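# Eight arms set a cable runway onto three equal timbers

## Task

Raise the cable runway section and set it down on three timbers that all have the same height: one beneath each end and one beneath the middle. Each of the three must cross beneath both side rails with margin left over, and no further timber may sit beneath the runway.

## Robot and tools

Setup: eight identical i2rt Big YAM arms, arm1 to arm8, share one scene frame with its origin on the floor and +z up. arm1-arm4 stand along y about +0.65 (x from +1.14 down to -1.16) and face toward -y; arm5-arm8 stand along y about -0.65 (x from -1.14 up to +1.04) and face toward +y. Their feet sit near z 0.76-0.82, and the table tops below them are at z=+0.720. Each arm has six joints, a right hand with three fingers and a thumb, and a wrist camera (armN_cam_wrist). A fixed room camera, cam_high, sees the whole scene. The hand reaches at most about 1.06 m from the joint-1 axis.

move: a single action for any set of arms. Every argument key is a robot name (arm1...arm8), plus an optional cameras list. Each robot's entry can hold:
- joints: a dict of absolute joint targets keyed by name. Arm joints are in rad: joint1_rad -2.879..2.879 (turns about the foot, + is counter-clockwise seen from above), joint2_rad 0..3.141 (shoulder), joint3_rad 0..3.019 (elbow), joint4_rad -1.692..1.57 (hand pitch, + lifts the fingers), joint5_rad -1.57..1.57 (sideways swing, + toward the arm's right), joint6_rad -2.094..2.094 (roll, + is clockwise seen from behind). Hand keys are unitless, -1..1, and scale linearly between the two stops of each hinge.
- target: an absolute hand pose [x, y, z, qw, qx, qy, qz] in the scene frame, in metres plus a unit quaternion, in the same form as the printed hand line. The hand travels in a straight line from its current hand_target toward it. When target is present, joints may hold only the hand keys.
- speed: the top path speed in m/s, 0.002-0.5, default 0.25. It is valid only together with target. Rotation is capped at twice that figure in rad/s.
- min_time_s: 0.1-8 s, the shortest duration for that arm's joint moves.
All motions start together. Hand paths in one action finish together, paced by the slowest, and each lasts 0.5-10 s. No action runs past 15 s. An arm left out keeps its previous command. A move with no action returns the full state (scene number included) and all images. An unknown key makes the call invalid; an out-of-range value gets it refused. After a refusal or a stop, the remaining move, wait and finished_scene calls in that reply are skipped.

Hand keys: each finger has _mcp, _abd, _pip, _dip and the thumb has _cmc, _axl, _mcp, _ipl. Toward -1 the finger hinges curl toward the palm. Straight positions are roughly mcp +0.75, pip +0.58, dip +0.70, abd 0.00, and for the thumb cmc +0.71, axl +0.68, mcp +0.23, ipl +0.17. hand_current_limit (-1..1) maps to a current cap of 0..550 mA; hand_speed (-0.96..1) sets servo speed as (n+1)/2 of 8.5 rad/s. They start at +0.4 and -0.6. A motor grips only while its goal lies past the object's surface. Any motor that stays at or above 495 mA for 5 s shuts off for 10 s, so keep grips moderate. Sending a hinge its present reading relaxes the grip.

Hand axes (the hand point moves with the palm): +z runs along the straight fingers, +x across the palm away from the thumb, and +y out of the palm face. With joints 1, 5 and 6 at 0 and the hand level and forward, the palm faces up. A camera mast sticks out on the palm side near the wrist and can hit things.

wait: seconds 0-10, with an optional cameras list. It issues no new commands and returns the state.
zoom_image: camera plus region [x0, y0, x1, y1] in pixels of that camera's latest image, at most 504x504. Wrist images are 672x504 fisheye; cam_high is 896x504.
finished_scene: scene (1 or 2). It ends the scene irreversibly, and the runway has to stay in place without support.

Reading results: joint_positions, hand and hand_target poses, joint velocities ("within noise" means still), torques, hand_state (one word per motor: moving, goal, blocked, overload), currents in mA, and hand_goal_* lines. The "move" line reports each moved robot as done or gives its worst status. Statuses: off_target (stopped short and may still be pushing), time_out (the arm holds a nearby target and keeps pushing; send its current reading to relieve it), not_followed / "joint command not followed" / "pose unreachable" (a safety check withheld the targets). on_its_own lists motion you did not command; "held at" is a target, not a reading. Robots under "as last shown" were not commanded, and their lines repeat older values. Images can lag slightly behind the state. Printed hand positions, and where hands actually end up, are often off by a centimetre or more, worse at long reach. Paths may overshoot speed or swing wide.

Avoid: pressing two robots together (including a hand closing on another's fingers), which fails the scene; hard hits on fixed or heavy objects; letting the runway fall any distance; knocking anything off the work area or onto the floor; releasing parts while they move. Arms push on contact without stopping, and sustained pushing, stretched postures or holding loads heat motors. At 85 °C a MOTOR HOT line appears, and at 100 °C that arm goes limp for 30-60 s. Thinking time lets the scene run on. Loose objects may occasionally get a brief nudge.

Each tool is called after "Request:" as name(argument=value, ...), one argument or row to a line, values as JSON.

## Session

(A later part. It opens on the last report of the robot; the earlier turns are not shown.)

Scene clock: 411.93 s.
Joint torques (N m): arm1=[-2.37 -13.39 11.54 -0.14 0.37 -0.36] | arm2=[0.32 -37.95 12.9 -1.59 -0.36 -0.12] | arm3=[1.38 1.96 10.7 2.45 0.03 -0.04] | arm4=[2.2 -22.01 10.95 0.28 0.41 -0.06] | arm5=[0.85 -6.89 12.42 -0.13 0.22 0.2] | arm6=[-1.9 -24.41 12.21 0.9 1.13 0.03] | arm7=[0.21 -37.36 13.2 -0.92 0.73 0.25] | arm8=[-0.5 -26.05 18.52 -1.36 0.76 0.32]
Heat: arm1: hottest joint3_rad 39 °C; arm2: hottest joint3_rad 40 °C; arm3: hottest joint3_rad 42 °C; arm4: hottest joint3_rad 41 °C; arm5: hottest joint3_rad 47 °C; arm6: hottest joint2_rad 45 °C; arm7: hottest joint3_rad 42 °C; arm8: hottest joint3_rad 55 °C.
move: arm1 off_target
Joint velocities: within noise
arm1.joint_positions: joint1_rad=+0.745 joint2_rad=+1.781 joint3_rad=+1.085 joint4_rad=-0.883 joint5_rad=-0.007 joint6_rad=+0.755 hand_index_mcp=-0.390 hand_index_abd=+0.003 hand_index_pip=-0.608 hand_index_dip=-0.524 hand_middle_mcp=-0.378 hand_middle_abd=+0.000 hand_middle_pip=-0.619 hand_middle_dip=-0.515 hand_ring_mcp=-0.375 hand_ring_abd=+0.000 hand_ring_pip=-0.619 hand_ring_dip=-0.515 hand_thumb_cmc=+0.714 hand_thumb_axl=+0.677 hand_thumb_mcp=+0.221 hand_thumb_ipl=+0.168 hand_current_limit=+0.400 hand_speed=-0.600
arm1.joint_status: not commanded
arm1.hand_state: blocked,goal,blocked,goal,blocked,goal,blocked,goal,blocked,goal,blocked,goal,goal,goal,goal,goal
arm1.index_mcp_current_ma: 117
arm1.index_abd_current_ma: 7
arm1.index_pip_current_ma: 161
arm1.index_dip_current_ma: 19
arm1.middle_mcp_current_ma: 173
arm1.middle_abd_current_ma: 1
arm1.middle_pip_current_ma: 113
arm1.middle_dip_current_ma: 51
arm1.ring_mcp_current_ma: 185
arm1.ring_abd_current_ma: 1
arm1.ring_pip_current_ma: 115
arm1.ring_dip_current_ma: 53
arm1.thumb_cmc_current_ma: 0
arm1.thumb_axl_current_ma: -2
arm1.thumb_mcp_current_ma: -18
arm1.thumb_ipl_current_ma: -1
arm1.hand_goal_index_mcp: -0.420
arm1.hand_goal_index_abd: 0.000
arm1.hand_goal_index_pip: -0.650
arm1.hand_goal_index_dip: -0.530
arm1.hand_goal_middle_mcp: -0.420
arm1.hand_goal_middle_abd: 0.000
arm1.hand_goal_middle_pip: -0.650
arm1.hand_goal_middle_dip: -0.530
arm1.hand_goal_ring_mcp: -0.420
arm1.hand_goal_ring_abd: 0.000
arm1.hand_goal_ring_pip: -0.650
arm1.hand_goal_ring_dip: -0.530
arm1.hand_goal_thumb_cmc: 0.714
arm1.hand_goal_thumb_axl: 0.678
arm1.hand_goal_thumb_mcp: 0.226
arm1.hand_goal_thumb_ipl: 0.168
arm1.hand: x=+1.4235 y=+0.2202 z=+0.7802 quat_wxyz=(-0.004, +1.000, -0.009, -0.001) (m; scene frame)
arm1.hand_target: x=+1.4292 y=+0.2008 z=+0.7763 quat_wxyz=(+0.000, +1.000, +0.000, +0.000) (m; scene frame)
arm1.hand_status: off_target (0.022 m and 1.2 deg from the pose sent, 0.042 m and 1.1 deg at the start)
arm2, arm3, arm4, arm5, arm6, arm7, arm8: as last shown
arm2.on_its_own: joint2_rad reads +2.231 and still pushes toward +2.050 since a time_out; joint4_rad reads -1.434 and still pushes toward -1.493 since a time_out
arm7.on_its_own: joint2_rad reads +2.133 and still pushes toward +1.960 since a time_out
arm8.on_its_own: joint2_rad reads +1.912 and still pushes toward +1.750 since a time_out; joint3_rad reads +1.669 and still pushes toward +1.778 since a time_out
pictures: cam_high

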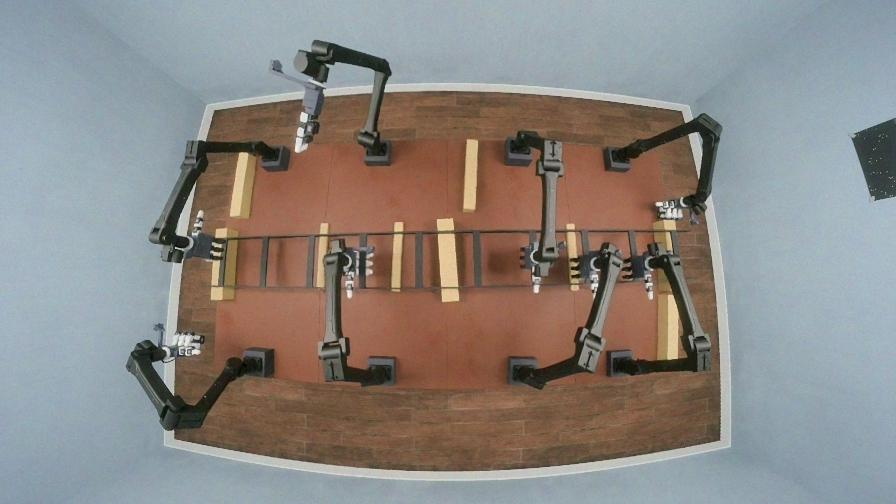

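Request:
move(
  arm1={"target": [1.43, 0.32, 0.80, 0, 1, 0, 0]},
)

Request:
move(
  arm1={"target": [1.43, 0.40, 1.02, 0, 1, 0, 0], "speed": 0.2},
  arm8={"target": [1.122, -0.10, 0.835, 0, 0.7071, 0.7071, 0], "speed": 0.04},
  arm7={"target": [0.793, -0.088, 0.84, 0, 0.7071, 0.7071, 0], "speed": 0.04},
  arm2={"target": [0.511, -0.057, 0.84, 0, 0.7071, 0.7071, 0], "speed": 0.04},
  arm6={"target": [-0.409, -0.076, 0.855, 0, 0.7071, 0.7071, 0], "speed": 0.04},
  cameras=["cam_high", "arm8_cam_wrist"],
)

Request:
zoom_image(
  camera="cam_high",
  region=[610, 180, 730, 320],
)

Scene clock: 415.03 s.
Joint torques (N m): arm1=[-1.49 -13.57 6.98 -0.17 0.28 0.03] | arm2=[0.38 -37.89 12.9 -1.57 -0.35 -0.12] | arm3=[0.67 1.32 10.62 2.41 -0.05 -0.02] | arm4=[2.2 -22.07 10.93 0.27 0.41 -0.06] | arm5=[0.79 -6.77 12.41 -0.18 0.2 0.19] | arm6=[-1.79 -24.35 12.22 0.9 1.13 0.03] | arm7=[0.21 -37.36 13.19 -0.92 0.73 0.25] | arm8=[-0.5 -26.05 18.54 -1.36 0.76 0.32]
Heat: arm1: hottest joint3_rad 39 °C; arm2: hottest joint3_rad 40 °C; arm3: hottest joint3_rad 42 °C; arm4: hottest joint3_rad 41 °C; arm5: hottest joint3_rad 47 °C; arm6: hottest joint2_rad 46 °C; arm7: hottest joint3_rad 42 °C; arm8: hottest joint3_rad 56 °C.
move: arm1 done
Joint velocities: within noise
arm1.joint_positions: joint1_rad=+0.935 joint2_rad=+1.601 joint3_rad=+0.909 joint4_rad=-0.875 joint5_rad=-0.005 joint6_rad=+0.910 hand_index_mcp=-0.386 hand_index_abd=+0.001 hand_index_pip=-0.608 hand_index_dip=-0.524 hand_middle_mcp=-0.378 hand_middle_abd=+0.000 hand_middle_pip=-0.619 hand_middle_dip=-0.515 hand_ring_mcp=-0.375 hand_ring_abd=+0.000 hand_ring_pip=-0.619 hand_ring_dip=-0.515 hand_thumb_cmc=+0.714 hand_thumb_axl=+0.677 hand_thumb_mcp=+0.221 hand_thumb_ipl=+0.168 hand_current_limit=+0.400 hand_speed=-0.600
arm1.joint_status: not commanded
arm1.hand_state: blocked,goal,blocked,goal,blocked,goal,blocked,goal,blocked,goal,blocked,goal,goal,goal,goal,goal
arm1.index_mcp_current_ma: 136
arm1.index_abd_current_ma: 3
arm1.index_pip_current_ma: 161
arm1.index_dip_current_ma: 19
arm1.middle_mcp_current_ma: 173
arm1.middle_abd_current_ma: 1
arm1.middle_pip_current_ma: 113
arm1.middle_dip_current_ma: 51
arm1.ring_mcp_current_ma: 185
arm1.ring_abd_current_ma: 1
arm1.ring_pip_current_ma: 115
arm1.ring_dip_current_ma: 53
arm1.thumb_cmc_current_ma: -1
arm1.thumb_axl_current_ma: -2
arm1.thumb_mcp_current_ma: -18
arm1.thumb_ipl_current_ma: -1
arm1.hand_goal_index_mcp: -0.420
arm1.hand_goal_index_abd: 0.000
arm1.hand_goal_index_pip: -0.650
arm1.hand_goal_index_dip: -0.530
arm1.hand_goal_middle_mcp: -0.420
arm1.hand_goal_middle_abd: 0.000
arm1.hand_goal_middle_pip: -0.650
arm1.hand_goal_middle_dip: -0.530
arm1.hand_goal_ring_mcp: -0.420
arm1.hand_goal_ring_abd: 0.000
arm1.hand_goal_ring_pip: -0.650
arm1.hand_goal_ring_dip: -0.530
arm1.hand_goal_thumb_cmc: 0.714
arm1.hand_goal_thumb_axl: 0.678
arm1.hand_goal_thumb_mcp: 0.226
arm1.hand_goal_thumb_ipl: 0.168
arm1.hand: x=+1.4351 y=+0.3208 z=+0.8024 quat_wxyz=(+0.001, +1.000, +0.008, +0.002) (m; scene frame)
arm1.hand_target: x=+1.4301 y=+0.3201 z=+0.8000 quat_wxyz=(+0.000, +1.000, +0.000, +0.000) (m; scene frame)
arm1.hand_status: done (0.006 m and 1.0 deg from the pose sent, 0.102 m and 1.1 deg at the start)
arm2, arm3, arm4, arm5, arm6, arm7, arm8: as last shown
arm2.on_its_own: joint2_rad reads +2.231 and still pushes toward +2.050 since a time_out; joint4_rad reads -1.434 and still pushes toward -1.493 since a time_out
arm7.on_its_own: joint2_rad reads +2.133 and still pushes toward +1.960 since a time_out
arm8.on_its_own: joint2_rad reads +1.912 and still pushes toward +1.750 since a time_out; joint3_rad reads +1.669 and still pushes toward +1.778 since a time_out
pictures: none

Scene clock: 420.73 s.
Joint torques (N m): arm1=[-0.44 -10.64 13.37 -0.8 0.28 0.02] | arm2=[0.44 -20.07 9.65 0.84 -0.32 -0.1] | arm3=[1.38 2.84 10.56 2.25 -0.03 -0.11] | arm4=[2.2 -22.01 10.93 0.28 0.41 -0.06] | arm5=[1.08 -7 12.4 -0.14 0.2 0.2] | arm6=[-1.08 -16.03 9.09 -0.03 0.59 0.09] | arm7=[0.38 -20.07 9.72 0.62 0.22 0.15] | arm8=[-0.73 -14.56 9.52 0.64 0.21 0.13]
Heat: arm1: hottest joint3_rad 39 °C; arm2: hottest joint3_rad 41 °C; arm3: hottest joint3_rad 42 °C; arm4: hottest joint3_rad 41 °C; arm5: hottest joint3_rad 47 °C; arm6: hottest joint2_rad 45 °C; arm7: hottest joint3_rad 43 °C; arm8: hottest joint3_rad 54 °C.
move: arm1 off_target; arm2 off_target; arm6 done; arm7 off_target; arm8 done
Joint velocities: within noise
arm1.joint_positions: joint1_rad=+1.100 joint2_rad=+1.266 joint3_rad=+1.135 joint4_rad=-1.478 joint5_rad=-0.005 joint6_rad=+1.090 hand_index_mcp=-0.386 hand_index_abd=+0.001 hand_index_pip=-0.608 hand_index_dip=-0.524 hand_middle_mcp=-0.378 hand_middle_abd=+0.000 hand_middle_pip=-0.619 hand_middle_dip=-0.515 hand_ring_mcp=-0.375 hand_ring_abd=+0.000 hand_ring_pip=-0.619 hand_ring_dip=-0.515 hand_thumb_cmc=+0.714 hand_thumb_axl=+0.677 hand_thumb_mcp=+0.221 hand_thumb_ipl=+0.168 hand_current_limit=+0.400 hand_speed=-0.600
arm1.joint_status: not commanded
arm1.hand_state: blocked,goal,blocked,goal,blocked,goal,blocked,goal,blocked,goal,blocked,goal,goal,goal,goal,goal
arm1.index_mcp_current_ma: 136
arm1.index_abd_current_ma: 3
arm1.index_pip_current_ma: 161
arm1.index_dip_current_ma: 19
arm1.middle_mcp_current_ma: 173
arm1.middle_abd_current_ma: 1
arm1.middle_pip_current_ma: 113
arm1.middle_dip_current_ma: 51
arm1.ring_mcp_current_ma: 185
arm1.ring_abd_current_ma: 1
arm1.ring_pip_current_ma: 115
arm1.ring_dip_current_ma: 53
arm1.thumb_cmc_current_ma: -1
arm1.thumb_axl_current_ma: -2
arm1.thumb_mcp_current_ma: -18
arm1.thumb_ipl_current_ma: -1
arm1.hand_goal_index_mcp: -0.420
arm1.hand_goal_index_abd: 0.000
arm1.hand_goal_index_pip: -0.650
arm1.hand_goal_index_dip: -0.530
arm1.hand_goal_middle_mcp: -0.420
arm1.hand_goal_middle_abd: 0.000
arm1.hand_goal_middle_pip: -0.650
arm1.hand_goal_middle_dip: -0.530
arm1.hand_goal_ring_mcp: -0.420
arm1.hand_goal_ring_abd: 0.000
arm1.hand_goal_ring_pip: -0.650
arm1.hand_goal_ring_dip: -0.530
arm1.hand_goal_thumb_cmc: 0.714
arm1.hand_goal_thumb_axl: 0.678
arm1.hand_goal_thumb_mcp: 0.226
arm1.hand_goal_thumb_ipl: 0.168
arm1.hand: x=+1.4210 y=+0.4020 z=+1.0006 quat_wxyz=(-0.009, +1.000, +0.001, -0.016) (m; scene frame)
arm1.hand_target: x=+1.4295 y=+0.4002 z=+1.0199 quat_wxyz=(+0.000, +1.000, +0.000, +0.000) (m; scene frame)
arm1.hand_status: off_target (0.021 m and 2.2 deg from the pose sent, 0.232 m and 0.9 deg at the start)
arm2.joint_positions: joint1_rad=+0.017 joint2_rad=+2.214 joint3_rad=+1.910 joint4_rad=-1.285 joint5_rad=+0.010 joint6_rad=-1.587 hand_index_mcp=+0.686 hand_index_abd=+0.000 hand_index_pip=-0.892 hand_index_dip=+0.553 hand_middle_mcp=+0.687 hand_middle_abd=+0.002 hand_middle_pip=-0.893 hand_middle_dip=+0.553 hand_ring_mcp=+0.687 hand_ring_abd=+0.003 hand_ring_pip=-0.893 hand_ring_dip=+0.553 hand_thumb_cmc=+0.714 hand_thumb_axl=+0.677 hand_thumb_mcp=+0.222 hand_thumb_ipl=+0.168 hand_current_limit=+0.780 hand_speed=-0.600
arm2.joint_status: not commanded
arm2.hand_state: goal,goal,goal,goal,goal,goal,goal,goal,goal,goal,goal,goal,goal,goal,goal,goal
arm2.index_mcp_current_ma: 8
arm2.index_abd_current_ma: 0
arm2.index_pip_current_ma: 11
arm2.index_dip_current_ma: 3
arm2.middle_mcp_current_ma: 11
arm2.middle_abd_current_ma: 1
arm2.middle_pip_current_ma: 11
arm2.middle_dip_current_ma: 4
arm2.ring_mcp_current_ma: 11
arm2.ring_abd_current_ma: 3
arm2.ring_pip_current_ma: 10
arm2.ring_dip_current_ma: 4
arm2.thumb_cmc_current_ma: 0
arm2.thumb_axl_current_ma: -1
arm2.thumb_mcp_current_ma: -6
arm2.thumb_ipl_current_ma: 0
arm2.hand_goal_index_mcp: 0.680
arm2.hand_goal_index_abd: 0.000
arm2.hand_goal_index_pip: -0.900
arm2.hand_goal_index_dip: 0.550
arm2.hand_goal_middle_mcp: 0.680
arm2.hand_goal_middle_abd: 0.000
arm2.hand_goal_middle_pip: -0.900
arm2.hand_goal_middle_dip: 0.550
arm2.hand_goal_ring_mcp: 0.680
arm2.hand_goal_ring_abd: 0.000
arm2.hand_goal_ring_pip: -0.900
arm2.hand_goal_ring_dip: 0.550
arm2.hand_goal_thumb_cmc: 0.714
arm2.hand_goal_thumb_axl: 0.678
arm2.hand_goal_thumb_mcp: 0.226
arm2.hand_goal_thumb_ipl: 0.168
arm2.hand: x=+0.5119 y=-0.0426 z=+0.8446 quat_wxyz=(-0.008, +0.708, +0.706, +0.006) (m; scene frame)
arm2.hand_target: x=+0.5109 y=-0.0563 z=+0.8400 quat_wxyz=(+0.000, +0.707, +0.707, +0.000) (m; scene frame)
arm2.hand_status: off_target (0.015 m and 1.1 deg from the pose sent, 0.051 m and 1.7 deg at the start; pose on its path clipped on 57 of 170 steps)
arm3, arm4, arm5: as last shown
arm6.joint_positions: joint1_rad=+0.193 joint2_rad=+1.983 joint3_rad=+1.681 joint4_rad=-1.256 joint5_rad=-0.013 joint6_rad=+1.751 hand_index_mcp=+0.696 hand_index_abd=-0.001 hand_index_pip=-0.893 hand_index_dip=+0.553 hand_middle_mcp=+0.695 hand_middle_abd=+0.000 hand_middle_pip=-0.894 hand_middle_dip=+0.553 hand_ring_mcp=+0.694 hand_ring_abd=+0.001 hand_ring_pip=-0.892 hand_ring_dip=+0.553 hand_thumb_cmc=+0.713 hand_thumb_axl=+0.677 hand_thumb_mcp=+0.223 hand_thumb_ipl=+0.168 hand_current_limit=+0.780 hand_speed=-0.600
arm6.joint_status: not commanded
arm6.hand_state: goal,goal,goal,goal,goal,goal,goal,goal,goal,goal,goal,goal,goal,goal,goal,goal
arm6.index_mcp_current_ma: 42
arm6.index_abd_current_ma: -1
arm6.index_pip_current_ma: 15
arm6.index_dip_current_ma: 6
arm6.middle_mcp_current_ma: 39
arm6.middle_abd_current_ma: 0
arm6.middle_pip_current_ma: 12
arm6.middle_dip_current_ma: 5
arm6.ring_mcp_current_ma: 37
arm6.ring_abd_current_ma: 1
arm6.ring_pip_current_ma: 16
arm6.ring_dip_current_ma: 6
arm6.thumb_cmc_current_ma: -1
arm6.thumb_axl_current_ma: -1
arm6.thumb_mcp_current_ma: -8
arm6.thumb_ipl_current_ma: 0
arm6.hand_goal_index_mcp: 0.680
arm6.hand_goal_index_abd: 0.000
arm6.hand_goal_index_pip: -0.900
arm6.hand_goal_index_dip: 0.550
arm6.hand_goal_middle_mcp: 0.680
arm6.hand_goal_middle_abd: 0.000
arm6.hand_goal_middle_pip: -0.900
arm6.hand_goal_middle_dip: 0.550
arm6.hand_goal_ring_mcp: 0.680
arm6.hand_goal_ring_abd: 0.000
arm6.hand_goal_ring_pip: -0.900
arm6.hand_goal_ring_dip: 0.550
arm6.hand_goal_thumb_cmc: 0.714
arm6.hand_goal_thumb_axl: 0.678
arm6.hand_goal_thumb_mcp: 0.226
arm6.hand_goal_thumb_ipl: 0.168
arm6.hand: x=-0.4112 y=-0.0811 z=+0.8613 quat_wxyz=(-0.009, +0.701, +0.713, +0.000) (m; scene frame)
arm6.hand_target: x=-0.4091 y=-0.0762 z=+0.8550 quat_wxyz=(+0.000, +0.707, +0.707, +0.000) (m; scene frame)
arm6.hand_status: done (0.008 m and 1.4 deg from the pose sent, 0.019 m and 2.8 deg at the start)
arm7.joint_positions: joint1_rad=-0.425 joint2_rad=+2.125 joint3_rad=+1.823 joint4_rad=-1.302 joint5_rad=-0.015 joint6_rad=+1.094 hand_index_mcp=+0.686 hand_index_abd=+0.000 hand_index_pip=-0.892 hand_index_dip=+0.553 hand_middle_mcp=+0.687 hand_middle_abd=+0.000 hand_middle_pip=-0.892 hand_middle_dip=+0.554 hand_ring_mcp=+0.686 hand_ring_abd=-0.001 hand_ring_pip=-0.891 hand_ring_dip=+0.554 hand_thumb_cmc=+0.713 hand_thumb_axl=+0.677 hand_thumb_mcp=+0.222 hand_thumb_ipl=+0.168 hand_current_limit=+0.780 hand_speed=-0.600
arm7.joint_status: not commanded
arm7.hand_state: goal,goal,goal,goal,goal,goal,goal,goal,goal,goal,goal,goal,goal,goal,goal,goal
arm7.index_mcp_current_ma: 14
arm7.index_abd_current_ma: 0
arm7.index_pip_current_ma: 20
arm7.index_dip_current_ma: 7
arm7.middle_mcp_current_ma: 16
arm7.middle_abd_current_ma: 0
arm7.middle_pip_current_ma: 20
arm7.middle_dip_current_ma: 8
arm7.ring_mcp_current_ma: 15
arm7.ring_abd_current_ma: -1
arm7.ring_pip_current_ma: 22
arm7.ring_dip_current_ma: 8
arm7.thumb_cmc_current_ma: -2
arm7.thumb_axl_current_ma: -1
arm7.thumb_mcp_current_ma: -11
arm7.thumb_ipl_current_ma: -1
arm7.hand_goal_index_mcp: 0.680
arm7.hand_goal_index_abd: 0.000
arm7.hand_goal_index_pip: -0.900
arm7.hand_goal_index_dip: 0.550
arm7.hand_goal_middle_mcp: 0.680
arm7.hand_goal_middle_abd: 0.000
arm7.hand_goal_middle_pip: -0.900
arm7.hand_goal_middle_dip: 0.550
arm7.hand_goal_ring_mcp: 0.680
arm7.hand_goal_ring_abd: 0.000
arm7.hand_goal_ring_pip: -0.900
arm7.hand_goal_ring_dip: 0.550
arm7.hand_goal_thumb_cmc: 0.714
arm7.hand_goal_thumb_axl: 0.678
arm7.hand_goal_thumb_mcp: 0.226
arm7.hand_goal_thumb_ipl: 0.168
arm7.hand: x=+0.7900 y=-0.1033 z=+0.8338 quat_wxyz=(+0.004, +0.706, +0.708, -0.017) (m; scene frame)
arm7.hand_target: x=+0.7927 y=-0.0886 z=+0.8401 quat_wxyz=(+0.000, +0.707, +0.707, +0.000) (m; scene frame)
arm7.hand_status: off_target (0.017 m and 2.0 deg from the pose sent, 0.051 m and 3.4 deg at the start; pose on its path clipped on 57 of 171 steps)
arm8.joint_positions: joint1_rad=+0.010 joint2_rad=+1.925 joint3_rad=+1.543 joint4_rad=-1.203 joint5_rad=+0.002 joint6_rad=+1.569 hand_index_mcp=+0.686 hand_index_abd=-0.003 hand_index_pip=-0.892 hand_index_dip=+0.553 hand_middle_mcp=+0.686 hand_middle_abd=-0.003 hand_middle_pip=-0.892 hand_middle_dip=+0.553 hand_ring_mcp=+0.686 hand_ring_abd=-0.003 hand_ring_pip=-0.892 hand_ring_dip=+0.553 hand_thumb_cmc=+0.713 hand_thumb_axl=+0.677 hand_thumb_mcp=+0.221 hand_thumb_ipl=+0.168 hand_current_limit=+0.780 hand_speed=-0.600
arm8.joint_status: not commanded
arm8.hand_state: goal,goal,goal,goal,goal,goal,goal,goal,goal,goal,goal,goal,goal,goal,goal,goal
arm8.index_mcp_current_ma: 14
arm8.index_abd_current_ma: -4
arm8.index_pip_current_ma: 17
arm8.index_dip_current_ma: 6
arm8.middle_mcp_current_ma: 14
arm8.middle_abd_current_ma: -5
arm8.middle_pip_current_ma: 19
arm8.middle_dip_current_ma: 6
arm8.ring_mcp_current_ma: 14
arm8.ring_abd_current_ma: -5
arm8.ring_pip_current_ma: 19
arm8.ring_dip_current_ma: 5
arm8.thumb_cmc_current_ma: -1
arm8.thumb_axl_current_ma: -1
arm8.thumb_mcp_current_ma: -12
arm8.thumb_ipl_current_ma: 0
arm8.hand_goal_index_mcp: 0.680
arm8.hand_goal_index_abd: 0.000
arm8.hand_goal_index_pip: -0.900
arm8.hand_goal_index_dip: 0.550
arm8.hand_goal_middle_mcp: 0.680
arm8.hand_goal_middle_abd: 0.000
arm8.hand_goal_middle_pip: -0.900
arm8.hand_goal_middle_dip: 0.550
arm8.hand_goal_ring_mcp: 0.680
arm8.hand_goal_ring_abd: 0.000
arm8.hand_goal_ring_pip: -0.900
arm8.hand_goal_ring_dip: 0.550
arm8.hand_goal_thumb_cmc: 0.714
arm8.hand_goal_thumb_axl: 0.678
arm8.hand_goal_thumb_mcp: 0.226
arm8.hand_goal_thumb_ipl: 0.168
arm8.hand: x=+1.1250 y=-0.1055 z=+0.8322 quat_wxyz=(+0.006, +0.706, +0.708, -0.008) (m; scene frame)
arm8.hand_target: x=+1.1221 y=-0.1002 z=+0.8349 quat_wxyz=(+0.000, +0.707, +0.707, +0.000) (m; scene frame)
arm8.hand_status: done (0.007 m and 1.1 deg from the pose sent, 0.051 m and 4.6 deg at the start; pose on its path clipped on 50 of 171 steps)
pictures: arm8_cam_wrist, cam_high

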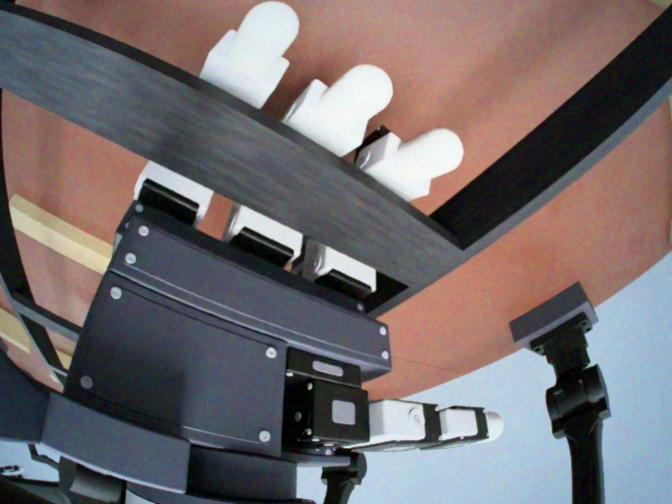

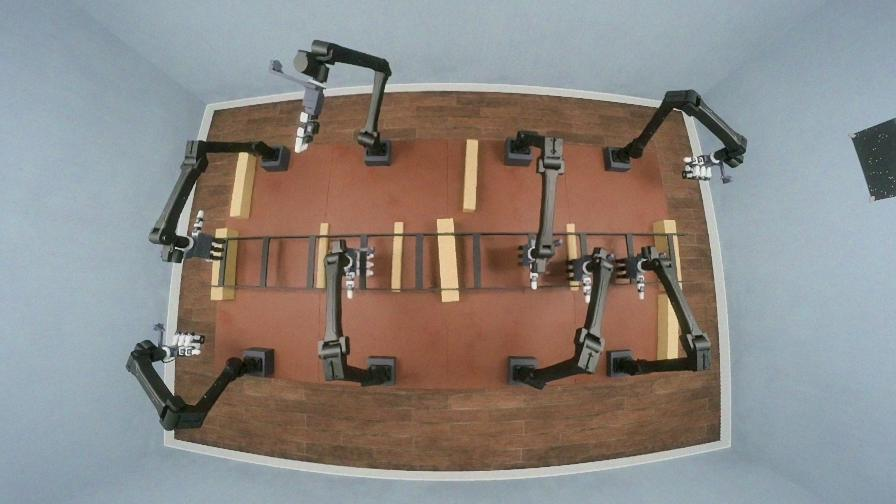

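Scaled by 3.600 from the camera's 896x504 image, which has a finer 1280x720 frame.

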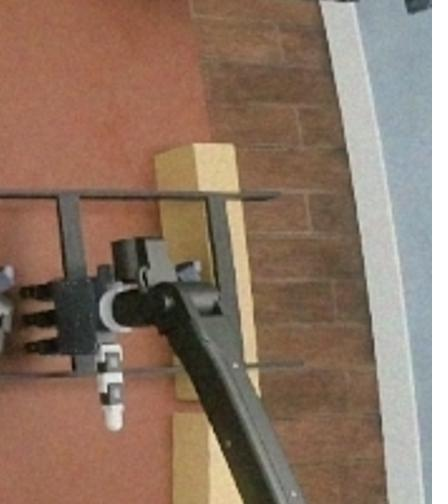

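Request:
move(
  arm8={"joints": {"hand_index_mcp": 0.754, "hand_middle_mcp": 0.754, "hand_ring_mcp": 0.754, "hand_index_pip": -0.68, "hand_middle_pip": -0.68, "hand_ring_pip": -0.68, "hand_index_dip": 0.7, "hand_middle_dip": 0.7, "hand_ring_dip": 0.7}, "target": [1.11, -0.10, 0.83, 0, 0.7071, 0.7071, 0], "speed": 0.05},
  arm7={"joints": {"hand_index_mcp": 0.754, "hand_middle_mcp": 0.754, "hand_ring_mcp": 0.754, "hand_index_pip": -0.68, "hand_middle_pip": -0.68, "hand_ring_pip": -0.68, "hand_index_dip": 0.7, "hand_middle_dip": 0.7, "hand_ring_dip": 0.7}, "target": [0.785, -0.09, 0.835, 0, 0.7071, 0.7071, 0], "speed": 0.05},
  arm2={"joints": {"hand_index_mcp": 0.754, "hand_middle_mcp": 0.754, "hand_ring_mcp": 0.754, "hand_index_pip": -0.68, "hand_middle_pip": -0.68, "hand_ring_pip": -0.68, "hand_index_dip": 0.7, "hand_middle_dip": 0.7, "hand_ring_dip": 0.7}, "target": [0.50, -0.06, 0.83, 0, 0.7071, 0.7071, 0], "speed": 0.05},
  arm6={"joints": {"hand_index_mcp": 0.754, "hand_middle_mcp": 0.754, "hand_ring_mcp": 0.754, "hand_index_pip": -0.68, "hand_middle_pip": -0.68, "hand_ring_pip": -0.68, "hand_index_dip": 0.7, "hand_middle_dip": 0.7, "hand_ring_dip": 0.7}, "target": [-0.418, -0.078, 0.835, 0, 0.7071, 0.7071, 0], "speed": 0.05},
)

Request:
move(
  arm8={"target": [1.01, -0.095, 0.835, 0, 0.7071, 0.7071, 0], "speed": 0.12},
  arm7={"target": [0.70, -0.09, 0.838, 0, 0.7071, 0.7071, 0], "speed": 0.12},
  arm2={"target": [0.40, -0.06, 0.835, 0, 0.7071, 0.7071, 0], "speed": 0.12},
  arm6={"target": [-0.50, -0.078, 0.838, 0, 0.7071, 0.7071, 0], "speed": 0.12},
  cameras=["arm2_cam_wrist", "arm6_cam_wrist", "arm7_cam_wrist", "arm8_cam_wrist"],
)

Scene clock: 426.47 s.
Joint torques (N m): arm1=[-0.44 -10.64 13.34 -0.81 0.29 0.03] | arm2=[0.03 -20.01 9.78 0.83 -0.24 -0.15] | arm3=[1.32 1.55 10.65 2.19 -0.07 -0.03] | arm4=[2.2 -22.01 10.93 0.28 0.41 -0.06] | arm5=[0.97 -6.95 12.4 -0.17 0.2 0.18] | arm6=[0.03 -15.5 7.04 0.73 0.35 0.11] | arm7=[0.38 -20.95 7.58 0.65 0.2 0.13] | arm8=[-0.38 -14.33 9.05 0.65 0.16 0.14]
Heat: arm1: hottest joint3_rad 39 °C; arm2: hottest joint3_rad 41 °C; arm3: hottest joint3_rad 42 °C; arm4: hottest joint3_rad 41 °C; arm5: hottest joint3_rad 47 °C; arm6: hottest joint2_rad 45 °C; arm7: hottest joint3_rad 43 °C; arm8: hottest joint3_rad 52 °C.
move: arm2 off_target; arm6 off_target; arm7 done; arm8 done
Joint velocities: within noise
arm1, arm3, arm4: as last shown
arm1.hand: x=+1.4210 y=+0.4020 z=+1.0006 quat_wxyz=(-0.009, +1.000, +0.000, -0.016) (m; scene frame)
arm2.joint_positions: joint1_rad=+0.005 joint2_rad=+2.230 joint3_rad=+1.914 joint4_rad=-1.272 joint5_rad=+0.008 joint6_rad=-1.598 hand_index_mcp=+0.753 hand_index_abd=+0.000 hand_index_pip=-0.680 hand_index_dip=+0.698 hand_middle_mcp=+0.753 hand_middle_abd=+0.002 hand_middle_pip=-0.680 hand_middle_dip=+0.698 hand_ring_mcp=+0.753 hand_ring_abd=+0.003 hand_ring_pip=-0.680 hand_ring_dip=+0.698 hand_thumb_cmc=+0.714 hand_thumb_axl=+0.677 hand_thumb_mcp=+0.222 hand_thumb_ipl=+0.168 hand_current_limit=+0.780 hand_speed=-0.600
arm2.joint_status: all done
arm2.hand_state: goal,goal,goal,goal,goal,goal,goal,goal,goal,goal,goal,goal,goal,goal,goal,goal
arm2.index_mcp_current_ma: -1
arm2.index_abd_current_ma: 0
arm2.index_pip_current_ma: 0
arm2.index_dip_current_ma: -2
arm2.middle_mcp_current_ma: -1
arm2.middle_abd_current_ma: 1
arm2.middle_pip_current_ma: 0
arm2.middle_dip_current_ma: -2
arm2.ring_mcp_current_ma: -1
arm2.ring_abd_current_ma: 3
arm2.ring_pip_current_ma: 0
arm2.ring_dip_current_ma: -2
arm2.thumb_cmc_current_ma: 0
arm2.thumb_axl_current_ma: -1
arm2.thumb_mcp_current_ma: -6
arm2.thumb_ipl_current_ma: 0
arm2.hand_goal_index_mcp: 0.754
arm2.hand_goal_index_abd: 0.000
arm2.hand_goal_index_pip: -0.680
arm2.hand_goal_index_dip: 0.700
arm2.hand_goal_middle_mcp: 0.754
arm2.hand_goal_middle_abd: 0.000
arm2.hand_goal_middle_pip: -0.680
arm2.hand_goal_middle_dip: 0.700
arm2.hand_goal_ring_mcp: 0.754
arm2.hand_goal_ring_abd: 0.000
arm2.hand_goal_ring_pip: -0.680
arm2.hand_goal_ring_dip: 0.700
arm2.hand_goal_thumb_cmc: 0.714
arm2.hand_goal_thumb_axl: 0.678
arm2.hand_goal_thumb_mcp: 0.226
arm2.hand_goal_thumb_ipl: 0.168
arm2.hand: x=+0.5044 y=-0.0454 z=+0.8358 quat_wxyz=(-0.007, +0.708, +0.706, +0.006) (m; scene frame)
arm2.hand_target: x=+0.5000 y=-0.0593 z=+0.8303 quat_wxyz=(+0.000, +0.707, +0.707, +0.000) (m; scene frame)
arm2.hand_status: off_target (0.016 m and 1.1 deg from the pose sent, 0.026 m and 1.1 deg at the start)
arm5.joint_positions: joint1_rad=+1.100 joint2_rad=+1.069 joint3_rad=+0.895 joint4_rad=-1.429 joint5_rad=-0.001 joint6_rad=+1.102 hand_index_mcp=-0.403 hand_index_abd=+0.003 hand_index_pip=-0.592 hand_index_dip=-0.512 hand_middle_mcp=-0.401 hand_middle_abd=+0.002 hand_middle_pip=-0.598 hand_middle_dip=-0.503 hand_ring_mcp=-0.400 hand_ring_abd=+0.002 hand_ring_pip=-0.596 hand_ring_dip=-0.511 hand_thumb_cmc=+0.714 hand_thumb_axl=+0.677 hand_thumb_mcp=+0.222 hand_thumb_ipl=+0.168 hand_current_limit=+0.400 hand_speed=-0.600
arm5.joint_status: not commanded
arm5.hand_state: goal,goal,blocked,goal,goal,goal,blocked,blocked,blocked,goal,blocked,goal,goal,goal,goal,goal
arm5.index_mcp_current_ma: 29
arm5.index_abd_current_ma: 2
arm5.index_pip_current_ma: 146
arm5.index_dip_current_ma: 29
arm5.middle_mcp_current_ma: 33
arm5.middle_abd_current_ma: 1
arm5.middle_pip_current_ma: 127
arm5.middle_dip_current_ma: 52
arm5.ring_mcp_current_ma: 38
arm5.ring_abd_current_ma: 1
arm5.ring_pip_current_ma: 132
arm5.ring_dip_current_ma: 31
arm5.thumb_cmc_current_ma: 0
arm5.thumb_axl_current_ma: 0
arm5.thumb_mcp_current_ma: -5
arm5.thumb_ipl_current_ma: 0
arm5.hand_goal_index_mcp: -0.420
arm5.hand_goal_index_abd: 0.000
arm5.hand_goal_index_pip: -0.650
arm5.hand_goal_index_dip: -0.530
arm5.hand_goal_middle_mcp: -0.420
arm5.hand_goal_middle_abd: 0.000
arm5.hand_goal_middle_pip: -0.650
arm5.hand_goal_middle_dip: -0.530
arm5.hand_goal_ring_mcp: -0.420
arm5.hand_goal_ring_abd: 0.000
arm5.hand_goal_ring_pip: -0.650
arm5.hand_goal_ring_dip: -0.530
arm5.hand_goal_thumb_cmc: 0.714
arm5.hand_goal_thumb_axl: 0.678
arm5.hand_goal_thumb_mcp: 0.226
arm5.hand_goal_thumb_ipl: 0.168
arm5.hand: x=-1.3600 y=-0.4521 z=+0.9841 quat_wxyz=(+0.014, -0.002, +1.000, -0.006) (m; scene frame)
arm5.hand_target: x=-1.3696 y=-0.4501 z=+0.9998 quat_wxyz=(+0.000, +0.000, +1.000, +0.000) (m; scene frame)
arm5.hand_status: not commanded
arm6.joint_positions: joint1_rad=+0.193 joint2_rad=+1.989 joint3_rad=+1.681 joint4_rad=-1.230 joint5_rad=-0.007 joint6_rad=+1.765 hand_index_mcp=+0.753 hand_index_abd=-0.001 hand_index_pip=-0.680 hand_index_dip=+0.698 hand_middle_mcp=+0.753 hand_middle_abd=+0.000 hand_middle_pip=-0.680 hand_middle_dip=+0.698 hand_ring_mcp=+0.755 hand_ring_abd=+0.001 hand_ring_pip=-0.680 hand_ring_dip=+0.698 hand_thumb_cmc=+0.713 hand_thumb_axl=+0.677 hand_thumb_mcp=+0.223 hand_thumb_ipl=+0.168 hand_current_limit=+0.780 hand_speed=-0.600
arm6.joint_status: all done
arm6.hand_state: goal,goal,goal,goal,goal,goal,goal,goal,goal,goal,goal,goal,goal,goal,goal,goal
arm6.index_mcp_current_ma: -1
arm6.index_abd_current_ma: -1
arm6.index_pip_current_ma: 0
arm6.index_dip_current_ma: -4
arm6.middle_mcp_current_ma: -1
arm6.middle_abd_current_ma: 0
arm6.middle_pip_current_ma: 0
arm6.middle_dip_current_ma: -3
arm6.ring_mcp_current_ma: 2
arm6.ring_abd_current_ma: 1
arm6.ring_pip_current_ma: 0
arm6.ring_dip_current_ma: -4
arm6.thumb_cmc_current_ma: -1
arm6.thumb_axl_current_ma: -1
arm6.thumb_mcp_current_ma: -8
arm6.thumb_ipl_current_ma: 0
arm6.hand_goal_index_mcp: 0.754
arm6.hand_goal_index_abd: 0.000
arm6.hand_goal_index_pip: -0.680
arm6.hand_goal_index_dip: 0.700
arm6.hand_goal_middle_mcp: 0.754
arm6.hand_goal_middle_abd: 0.000
arm6.hand_goal_middle_pip: -0.680
arm6.hand_goal_middle_dip: 0.700
arm6.hand_goal_ring_mcp: 0.754
arm6.hand_goal_ring_abd: 0.000
arm6.hand_goal_ring_pip: -0.680
arm6.hand_goal_ring_dip: 0.700
arm6.hand_goal_thumb_cmc: 0.714
arm6.hand_goal_thumb_axl: 0.678
arm6.hand_goal_thumb_mcp: 0.226
arm6.hand_goal_thumb_ipl: 0.168
arm6.hand: x=-0.4117 y=-0.0762 z=+0.8576 quat_wxyz=(-0.015, +0.706, +0.708, +0.007) (m; scene frame)
arm6.hand_target: x=-0.4178 y=-0.0787 z=+0.8354 quat_wxyz=(+0.000, +0.707, +0.707, +0.000) (m; scene frame)
arm6.hand_status: off_target (0.024 m and 1.9 deg from the pose sent, 0.027 m and 1.4 deg at the start)
arm7.joint_positions: joint1_rad=-0.415 joint2_rad=+2.125 joint3_rad=+1.823 joint4_rad=-1.282 joint5_rad=-0.015 joint6_rad=+1.104 hand_index_mcp=+0.753 hand_index_abd=+0.000 hand_index_pip=-0.680 hand_index_dip=+0.698 hand_middle_mcp=+0.753 hand_middle_abd=+0.000 hand_middle_pip=-0.680 hand_middle_dip=+0.697 hand_ring_mcp=+0.753 hand_ring_abd=-0.001 hand_ring_pip=-0.680 hand_ring_dip=+0.697 hand_thumb_cmc=+0.713 hand_thumb_axl=+0.677 hand_thumb_mcp=+0.222 hand_thumb_ipl=+0.168 hand_current_limit=+0.780 hand_speed=-0.600
arm7.joint_status: all done
arm7.hand_state: goal,goal,goal,goal,goal,goal,goal,goal,goal,goal,goal,goal,goal,goal,goal,goal
arm7.index_mcp_current_ma: -2
arm7.index_abd_current_ma: 0
arm7.index_pip_current_ma: 0
arm7.index_dip_current_ma: -4
arm7.middle_mcp_current_ma: -2
arm7.middle_abd_current_ma: 0
arm7.middle_pip_current_ma: 0
arm7.middle_dip_current_ma: -5
arm7.ring_mcp_current_ma: -2
arm7.ring_abd_current_ma: -1
arm7.ring_pip_current_ma: 0
arm7.ring_dip_current_ma: -5
arm7.thumb_cmc_current_ma: -2
arm7.thumb_axl_current_ma: -1
arm7.thumb_mcp_current_ma: -11
arm7.thumb_ipl_current_ma: -1
arm7.hand_goal_index_mcp: 0.754
arm7.hand_goal_index_abd: 0.000
arm7.hand_goal_index_pip: -0.680
arm7.hand_goal_index_dip: 0.700
arm7.hand_goal_middle_mcp: 0.754
arm7.hand_goal_middle_abd: 0.000
arm7.hand_goal_middle_pip: -0.680
arm7.hand_goal_middle_dip: 0.700
arm7.hand_goal_ring_mcp: 0.754
arm7.hand_goal_ring_abd: 0.000
arm7.hand_goal_ring_pip: -0.680
arm7.hand_goal_ring_dip: 0.700
arm7.hand_goal_thumb_cmc: 0.714
arm7.hand_goal_thumb_axl: 0.678
arm7.hand_goal_thumb_mcp: 0.226
arm7.hand_goal_thumb_ipl: 0.168
arm7.hand: x=+0.7869 y=-0.0961 z=+0.8340 quat_wxyz=(+0.001, +0.706, +0.708, -0.008) (m; scene frame)
arm7.hand_target: x=+0.7848 y=-0.0900 z=+0.8350 quat_wxyz=(+0.000, +0.707, +0.707, +0.000) (m; scene frame)
arm7.hand_status: done (0.006 m and 0.9 deg from the pose sent, 0.014 m and 2.0 deg at the start)
arm8.joint_positions: joint1_rad=+0.027 joint2_rad=+1.927 joint3_rad=+1.543 joint4_rad=-1.192 joint5_rad=+0.003 joint6_rad=+1.588 hand_index_mcp=+0.753 hand_index_abd=-0.003 hand_index_pip=-0.680 hand_index_dip=+0.698 hand_middle_mcp=+0.753 hand_middle_abd=-0.003 hand_middle_pip=-0.680 hand_middle_dip=+0.698 hand_ring_mcp=+0.753 hand_ring_abd=-0.003 hand_ring_pip=-0.680 hand_ring_dip=+0.698 hand_thumb_cmc=+0.713 hand_thumb_axl=+0.677 hand_thumb_mcp=+0.221 hand_thumb_ipl=+0.168 hand_current_limit=+0.780 hand_speed=-0.600
arm8.joint_status: all done
arm8.hand_state: goal,goal,goal,goal,goal,goal,goal,goal,goal,goal,goal,goal,goal,goal,goal,goal
arm8.index_mcp_current_ma: -1
arm8.index_abd_current_ma: -4
arm8.index_pip_current_ma: 0
arm8.index_dip_current_ma: -4
arm8.middle_mcp_current_ma: -1
arm8.middle_abd_current_ma: -5
arm8.middle_pip_current_ma: 0
arm8.middle_dip_current_ma: -4
arm8.ring_mcp_current_ma: -1
arm8.ring_abd_current_ma: -5
arm8.ring_pip_current_ma: 0
arm8.ring_dip_current_ma: -3
arm8.thumb_cmc_current_ma: -1
arm8.thumb_axl_current_ma: -1
arm8.thumb_mcp_current_ma: -12
arm8.thumb_ipl_current_ma: 0
arm8.hand_goal_index_mcp: 0.754
arm8.hand_goal_index_abd: 0.000
arm8.hand_goal_index_pip: -0.680
arm8.hand_goal_index_dip: 0.700
arm8.hand_goal_middle_mcp: 0.754
arm8.hand_goal_middle_abd: 0.000
arm8.hand_goal_middle_pip: -0.680
arm8.hand_goal_middle_dip: 0.700
arm8.hand_goal_ring_mcp: 0.754
arm8.hand_goal_ring_abd: 0.000
arm8.hand_goal_ring_pip: -0.680
arm8.hand_goal_ring_dip: 0.700
arm8.hand_goal_thumb_cmc: 0.714
arm8.hand_goal_thumb_axl: 0.678
arm8.hand_goal_thumb_mcp: 0.226
arm8.hand_goal_thumb_ipl: 0.168
arm8.hand: x=+1.1155 y=-0.1031 z=+0.8310 quat_wxyz=(+0.003, +0.706, +0.708, -0.004) (m; scene frame)
arm8.hand_target: x=+1.1100 y=-0.1002 z=+0.8298 quat_wxyz=(+0.000, +0.707, +0.707, +0.000) (m; scene frame)
arm8.hand_status: done (0.006 m and 0.6 deg from the pose sent, 0.016 m and 1.1 deg at the start)
pictures: none

Scene clock: 427.97 s.
Joint torques (N m): arm1=[-0.5 -10.52 13.37 -0.81 0.28 0.04] | arm2=[0.67 -20.31 9.88 0.17 -0.24 -0.12] | arm3=[1.26 1.73 10.56 2.26 0.02 -0.02] | arm4=[2.2 -22.07 10.93 0.28 0.41 -0.05] | arm5=[1.03 -6.83 12.4 -0.14 0.22 0.19] | arm6=[-0.67 -15.97 10.21 -0.02 0.18 0.07] | arm7=[-0.26 -22.3 6.86 0.59 0.14 0.16] | arm8=[-1.08 -14.68 14.31 -0.23 0.12 0.16]
Heat: arm1: hottest joint3_rad 39 °C; arm2: hottest joint3_rad 41 °C; arm3: hottest joint3_rad 42 °C; arm4: hottest joint3_rad 41 °C; arm5: hottest joint3_rad 47 °C; arm6: hottest joint2_rad 45 °C; arm7: hottest joint3_rad 43 °C; arm8: hottest joint3_rad 51 °C.
move: arm2 off_target; arm6 off_target; arm7 off_target; arm8 off_target
Joint velocities: within noise
arm1, arm3, arm4, arm5: as last shown
arm2.joint_positions: joint1_rad=-0.147 joint2_rad=+2.256 joint3_rad=+1.980 joint4_rad=-1.289 joint5_rad=+0.007 joint6_rad=-1.742 hand_index_mcp=+0.753 hand_index_abd=+0.000 hand_index_pip=-0.680 hand_index_dip=+0.698 hand_middle_mcp=+0.753 hand_middle_abd=+0.002 hand_middle_pip=-0.680 hand_middle_dip=+0.698 hand_ring_mcp=+0.753 hand_ring_abd=+0.003 hand_ring_pip=-0.680 hand_ring_dip=+0.698 hand_thumb_cmc=+0.714 hand_thumb_axl=+0.677 hand_thumb_mcp=+0.222 hand_thumb_ipl=+0.168 hand_current_limit=+0.780 hand_speed=-0.600
arm2.joint_status: not commanded
arm2.hand_state: goal,goal,goal,goal,goal,goal,goal,goal,goal,goal,goal,goal,goal,goal,goal,goal
arm2.index_mcp_current_ma: -1
arm2.index_abd_current_ma: 0
arm2.index_pip_current_ma: 0
arm2.index_dip_current_ma: -2
arm2.middle_mcp_current_ma: -1
arm2.middle_abd_current_ma: 1
arm2.middle_pip_current_ma: 0
arm2.middle_dip_current_ma: -2
arm2.ring_mcp_current_ma: -1
arm2.ring_abd_current_ma: 3
arm2.ring_pip_current_ma: 0
arm2.ring_dip_current_ma: -2
arm2.thumb_cmc_current_ma: 0
arm2.thumb_axl_current_ma: -1
arm2.thumb_mcp_current_ma: -6
arm2.thumb_ipl_current_ma: 0
arm2.hand_goal_index_mcp: 0.754
arm2.hand_goal_index_abd: 0.000
arm2.hand_goal_index_pip: -0.680
arm2.hand_goal_index_dip: 0.700
arm2.hand_goal_middle_mcp: 0.754
arm2.hand_goal_middle_abd: 0.000
arm2.hand_goal_middle_pip: -0.680
arm2.hand_goal_middle_dip: 0.700
arm2.hand_goal_ring_mcp: 0.754
arm2.hand_goal_ring_abd: 0.000
arm2.hand_goal_ring_pip: -0.680
arm2.hand_goal_ring_dip: 0.700
arm2.hand_goal_thumb_cmc: 0.714
arm2.hand_goal_thumb_axl: 0.678
arm2.hand_goal_thumb_mcp: 0.226
arm2.hand_goal_thumb_ipl: 0.168
arm2.hand: x=+0.4005 y=-0.0517 z=+0.8425 quat_wxyz=(+0.000, +0.711, +0.703, -0.002) (m; scene frame)
arm2.hand_target: x=+0.4001 y=-0.0595 z=+0.8348 quat_wxyz=(+0.000, +0.707, +0.707, +0.000) (m; scene frame)
arm2.hand_status: off_target (0.011 m and 0.7 deg from the pose sent, 0.105 m and 1.1 deg at the start)
arm6.joint_positions: joint1_rad=+0.324 joint2_rad=+2.042 joint3_rad=+1.735 joint4_rad=-1.255 joint5_rad=-0.003 joint6_rad=+1.895 hand_index_mcp=+0.753 hand_index_abd=-0.001 hand_index_pip=-0.680 hand_index_dip=+0.698 hand_middle_mcp=+0.753 hand_middle_abd=+0.000 hand_middle_pip=-0.680 hand_middle_dip=+0.698 hand_ring_mcp=+0.755 hand_ring_abd=+0.001 hand_ring_pip=-0.680 hand_ring_dip=+0.698 hand_thumb_cmc=+0.713 hand_thumb_axl=+0.677 hand_thumb_mcp=+0.223 hand_thumb_ipl=+0.168 hand_current_limit=+0.780 hand_speed=-0.600
arm6.joint_status: not commanded
arm6.hand_state: goal,goal,goal,goal,goal,goal,goal,goal,goal,goal,goal,goal,goal,goal,goal,goal
arm6.index_mcp_current_ma: -1
arm6.index_abd_current_ma: -1
arm6.index_pip_current_ma: 0
arm6.index_dip_current_ma: -4
arm6.middle_mcp_current_ma: -1
arm6.middle_abd_current_ma: 0
arm6.middle_pip_current_ma: 0
arm6.middle_dip_current_ma: -3
arm6.ring_mcp_current_ma: 2
arm6.ring_abd_current_ma: 1
arm6.ring_pip_current_ma: 0
arm6.ring_dip_current_ma: -4
arm6.thumb_cmc_current_ma: -1
arm6.thumb_axl_current_ma: -1
arm6.thumb_mcp_current_ma: -8
arm6.thumb_ipl_current_ma: 0
arm6.hand_goal_index_mcp: 0.754
arm6.hand_goal_index_abd: 0.000
arm6.hand_goal_index_pip: -0.680
arm6.hand_goal_index_dip: 0.700
arm6.hand_goal_middle_mcp: 0.754
arm6.hand_goal_middle_abd: 0.000
arm6.hand_goal_middle_pip: -0.680
arm6.hand_goal_middle_dip: 0.700
arm6.hand_goal_ring_mcp: 0.754
arm6.hand_goal_ring_abd: 0.000
arm6.hand_goal_ring_pip: -0.680
arm6.hand_goal_ring_dip: 0.700
arm6.hand_goal_thumb_cmc: 0.714
arm6.hand_goal_thumb_axl: 0.678
arm6.hand_goal_thumb_mcp: 0.226
arm6.hand_goal_thumb_ipl: 0.168
arm6.hand: x=-0.4912 y=-0.0866 z=+0.8466 quat_wxyz=(-0.004, +0.706, +0.709, +0.002) (m; scene frame)
arm6.hand_target: x=-0.4999 y=-0.0785 z=+0.8380 quat_wxyz=(-0.001, +0.707, +0.707, +0.000) (m; scene frame)
arm6.hand_status: off_target (0.015 m and 0.5 deg from the pose sent, 0.091 m and 1.9 deg at the start)
arm7.joint_positions: joint1_rad=-0.283 joint2_rad=+2.062 joint3_rad=+1.690 joint4_rad=-1.230 joint5_rad=-0.013 joint6_rad=+1.229 hand_index_mcp=+0.754 hand_index_abd=+0.000 hand_index_pip=-0.680 hand_index_dip=+0.698 hand_middle_mcp=+0.754 hand_middle_abd=+0.000 hand_middle_pip=-0.680 hand_middle_dip=+0.697 hand_ring_mcp=+0.753 hand_ring_abd=-0.002 hand_ring_pip=-0.680 hand_ring_dip=+0.697 hand_thumb_cmc=+0.713 hand_thumb_axl=+0.677 hand_thumb_mcp=+0.222 hand_thumb_ipl=+0.168 hand_current_limit=+0.780 hand_speed=-0.600
arm7.joint_status: not commanded
arm7.hand_state: goal,goal,goal,goal,goal,goal,goal,goal,goal,goal,goal,goal,goal,goal,goal,goal
arm7.index_mcp_current_ma: -1
arm7.index_abd_current_ma: 0
arm7.index_pip_current_ma: 0
arm7.index_dip_current_ma: -4
arm7.middle_mcp_current_ma: -1
arm7.middle_abd_current_ma: 0
arm7.middle_pip_current_ma: 0
arm7.middle_dip_current_ma: -5
arm7.ring_mcp_current_ma: -2
arm7.ring_abd_current_ma: -3
arm7.ring_pip_current_ma: 0
arm7.ring_dip_current_ma: -5
arm7.thumb_cmc_current_ma: -2
arm7.thumb_axl_current_ma: -1
arm7.thumb_mcp_current_ma: -11
arm7.thumb_ipl_current_ma: -1
arm7.hand_goal_index_mcp: 0.754
arm7.hand_goal_index_abd: 0.000
arm7.hand_goal_index_pip: -0.680
arm7.hand_goal_index_dip: 0.700
arm7.hand_goal_middle_mcp: 0.754
arm7.hand_goal_middle_abd: 0.000
arm7.hand_goal_middle_pip: -0.680
arm7.hand_goal_middle_dip: 0.700
arm7.hand_goal_ring_mcp: 0.754
arm7.hand_goal_ring_abd: 0.000
arm7.hand_goal_ring_pip: -0.680
arm7.hand_goal_ring_dip: 0.700
arm7.hand_goal_thumb_cmc: 0.714
arm7.hand_goal_thumb_axl: 0.678
arm7.hand_goal_thumb_mcp: 0.226
arm7.hand_goal_thumb_ipl: 0.168
arm7.hand: x=+0.6988 y=-0.0935 z=+0.8231 quat_wxyz=(+0.007, +0.703, +0.711, -0.016) (m; scene frame)
arm7.hand_target: x=+0.7000 y=-0.0901 z=+0.8379 quat_wxyz=(+0.000, +0.707, +0.707, +0.000) (m; scene frame)
arm7.hand_status: off_target (0.015 m and 2.1 deg from the pose sent, 0.087 m and 0.9 deg at the start)
arm8.joint_positions: joint1_rad=+0.204 joint2_rad=+1.961 joint3_rad=+1.543 joint4_rad=-1.204 joint5_rad=+0.004 joint6_rad=+1.757 hand_index_mcp=+0.753 hand_index_abd=-0.003 hand_index_pip=-0.680 hand_index_dip=+0.698 hand_middle_mcp=+0.753 hand_middle_abd=-0.003 hand_middle_pip=-0.680 hand_middle_dip=+0.698 hand_ring_mcp=+0.754 hand_ring_abd=-0.003 hand_ring_pip=-0.680 hand_ring_dip=+0.698 hand_thumb_cmc=+0.713 hand_thumb_axl=+0.677 hand_thumb_mcp=+0.221 hand_thumb_ipl=+0.168 hand_current_limit=+0.780 hand_speed=-0.600
arm8.joint_status: not commanded
arm8.hand_state: goal,goal,goal,goal,goal,goal,goal,goal,goal,goal,goal,goal,goal,goal,goal,goal
arm8.index_mcp_current_ma: -1
arm8.index_abd_current_ma: -4
arm8.index_pip_current_ma: 0
arm8.index_dip_current_ma: -4
arm8.middle_mcp_current_ma: -1
arm8.middle_abd_current_ma: -5
arm8.middle_pip_current_ma: 0
arm8.middle_dip_current_ma: -4
arm8.ring_mcp_current_ma: -1
arm8.ring_abd_current_ma: -5
arm8.ring_pip_current_ma: 0
arm8.ring_dip_current_ma: -3
arm8.thumb_cmc_current_ma: -1
arm8.thumb_axl_current_ma: -1
arm8.thumb_mcp_current_ma: -12
arm8.thumb_ipl_current_ma: 0
arm8.hand_goal_index_mcp: 0.754
arm8.hand_goal_index_abd: 0.000
arm8.hand_goal_index_pip: -0.680
arm8.hand_goal_index_dip: 0.700
arm8.hand_goal_middle_mcp: 0.754
arm8.hand_goal_middle_abd: 0.000
arm8.hand_goal_middle_pip: -0.680
arm8.hand_goal_middle_dip: 0.700
arm8.hand_goal_ring_mcp: 0.754
arm8.hand_goal_ring_abd: 0.000
arm8.hand_goal_ring_pip: -0.680
arm8.hand_goal_ring_dip: 0.700
arm8.hand_goal_thumb_cmc: 0.714
arm8.hand_goal_thumb_axl: 0.678
arm8.hand_goal_thumb_mcp: 0.226
arm8.hand_goal_thumb_ipl: 0.168
arm8.hand: x=+1.0165 y=-0.1184 z=+0.8151 quat_wxyz=(+0.022, +0.703, +0.710, -0.016) (m; scene frame)
arm8.hand_target: x=+1.0102 y=-0.0965 z=+0.8354 quat_wxyz=(-0.001, +0.707, +0.707, +0.000) (m; scene frame)
arm8.hand_status: off_target (0.031 m and 3.2 deg from the pose sent, 0.106 m and 0.5 deg at the start)
pictures: arm2_cam_wrist, arm6_cam_wrist, arm7_cam_wrist, arm8_cam_wrist

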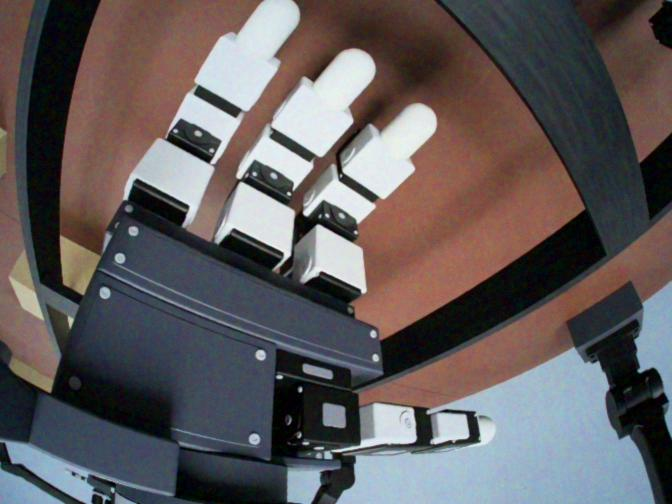

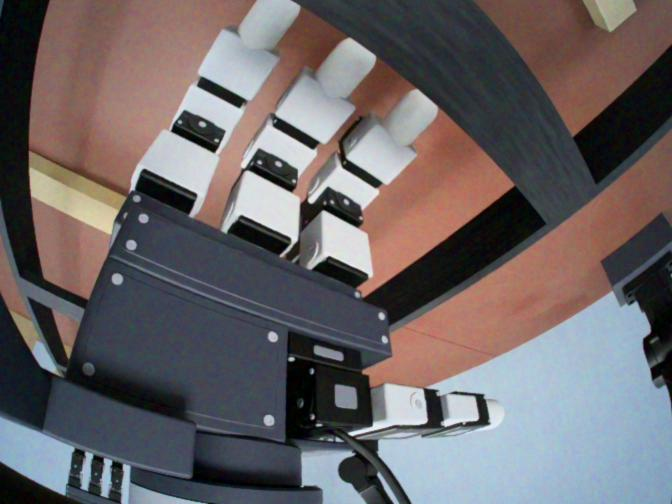

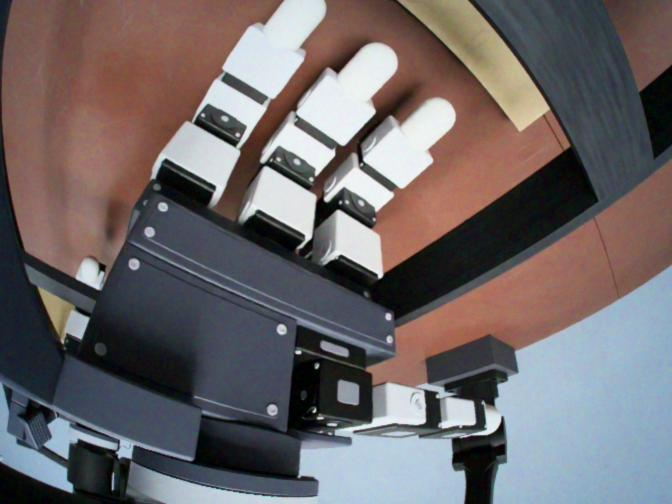

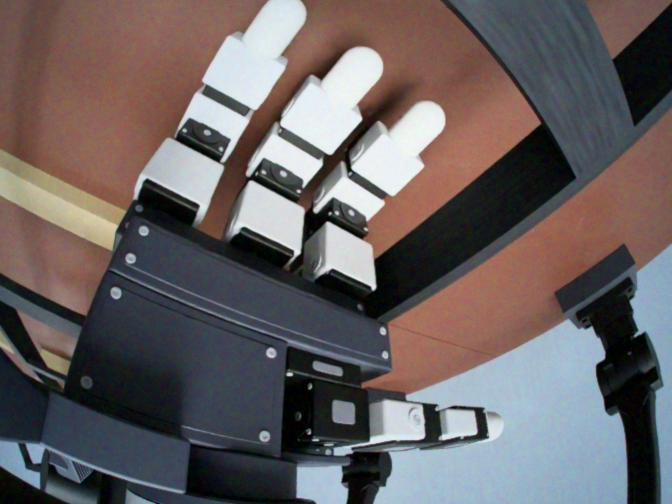

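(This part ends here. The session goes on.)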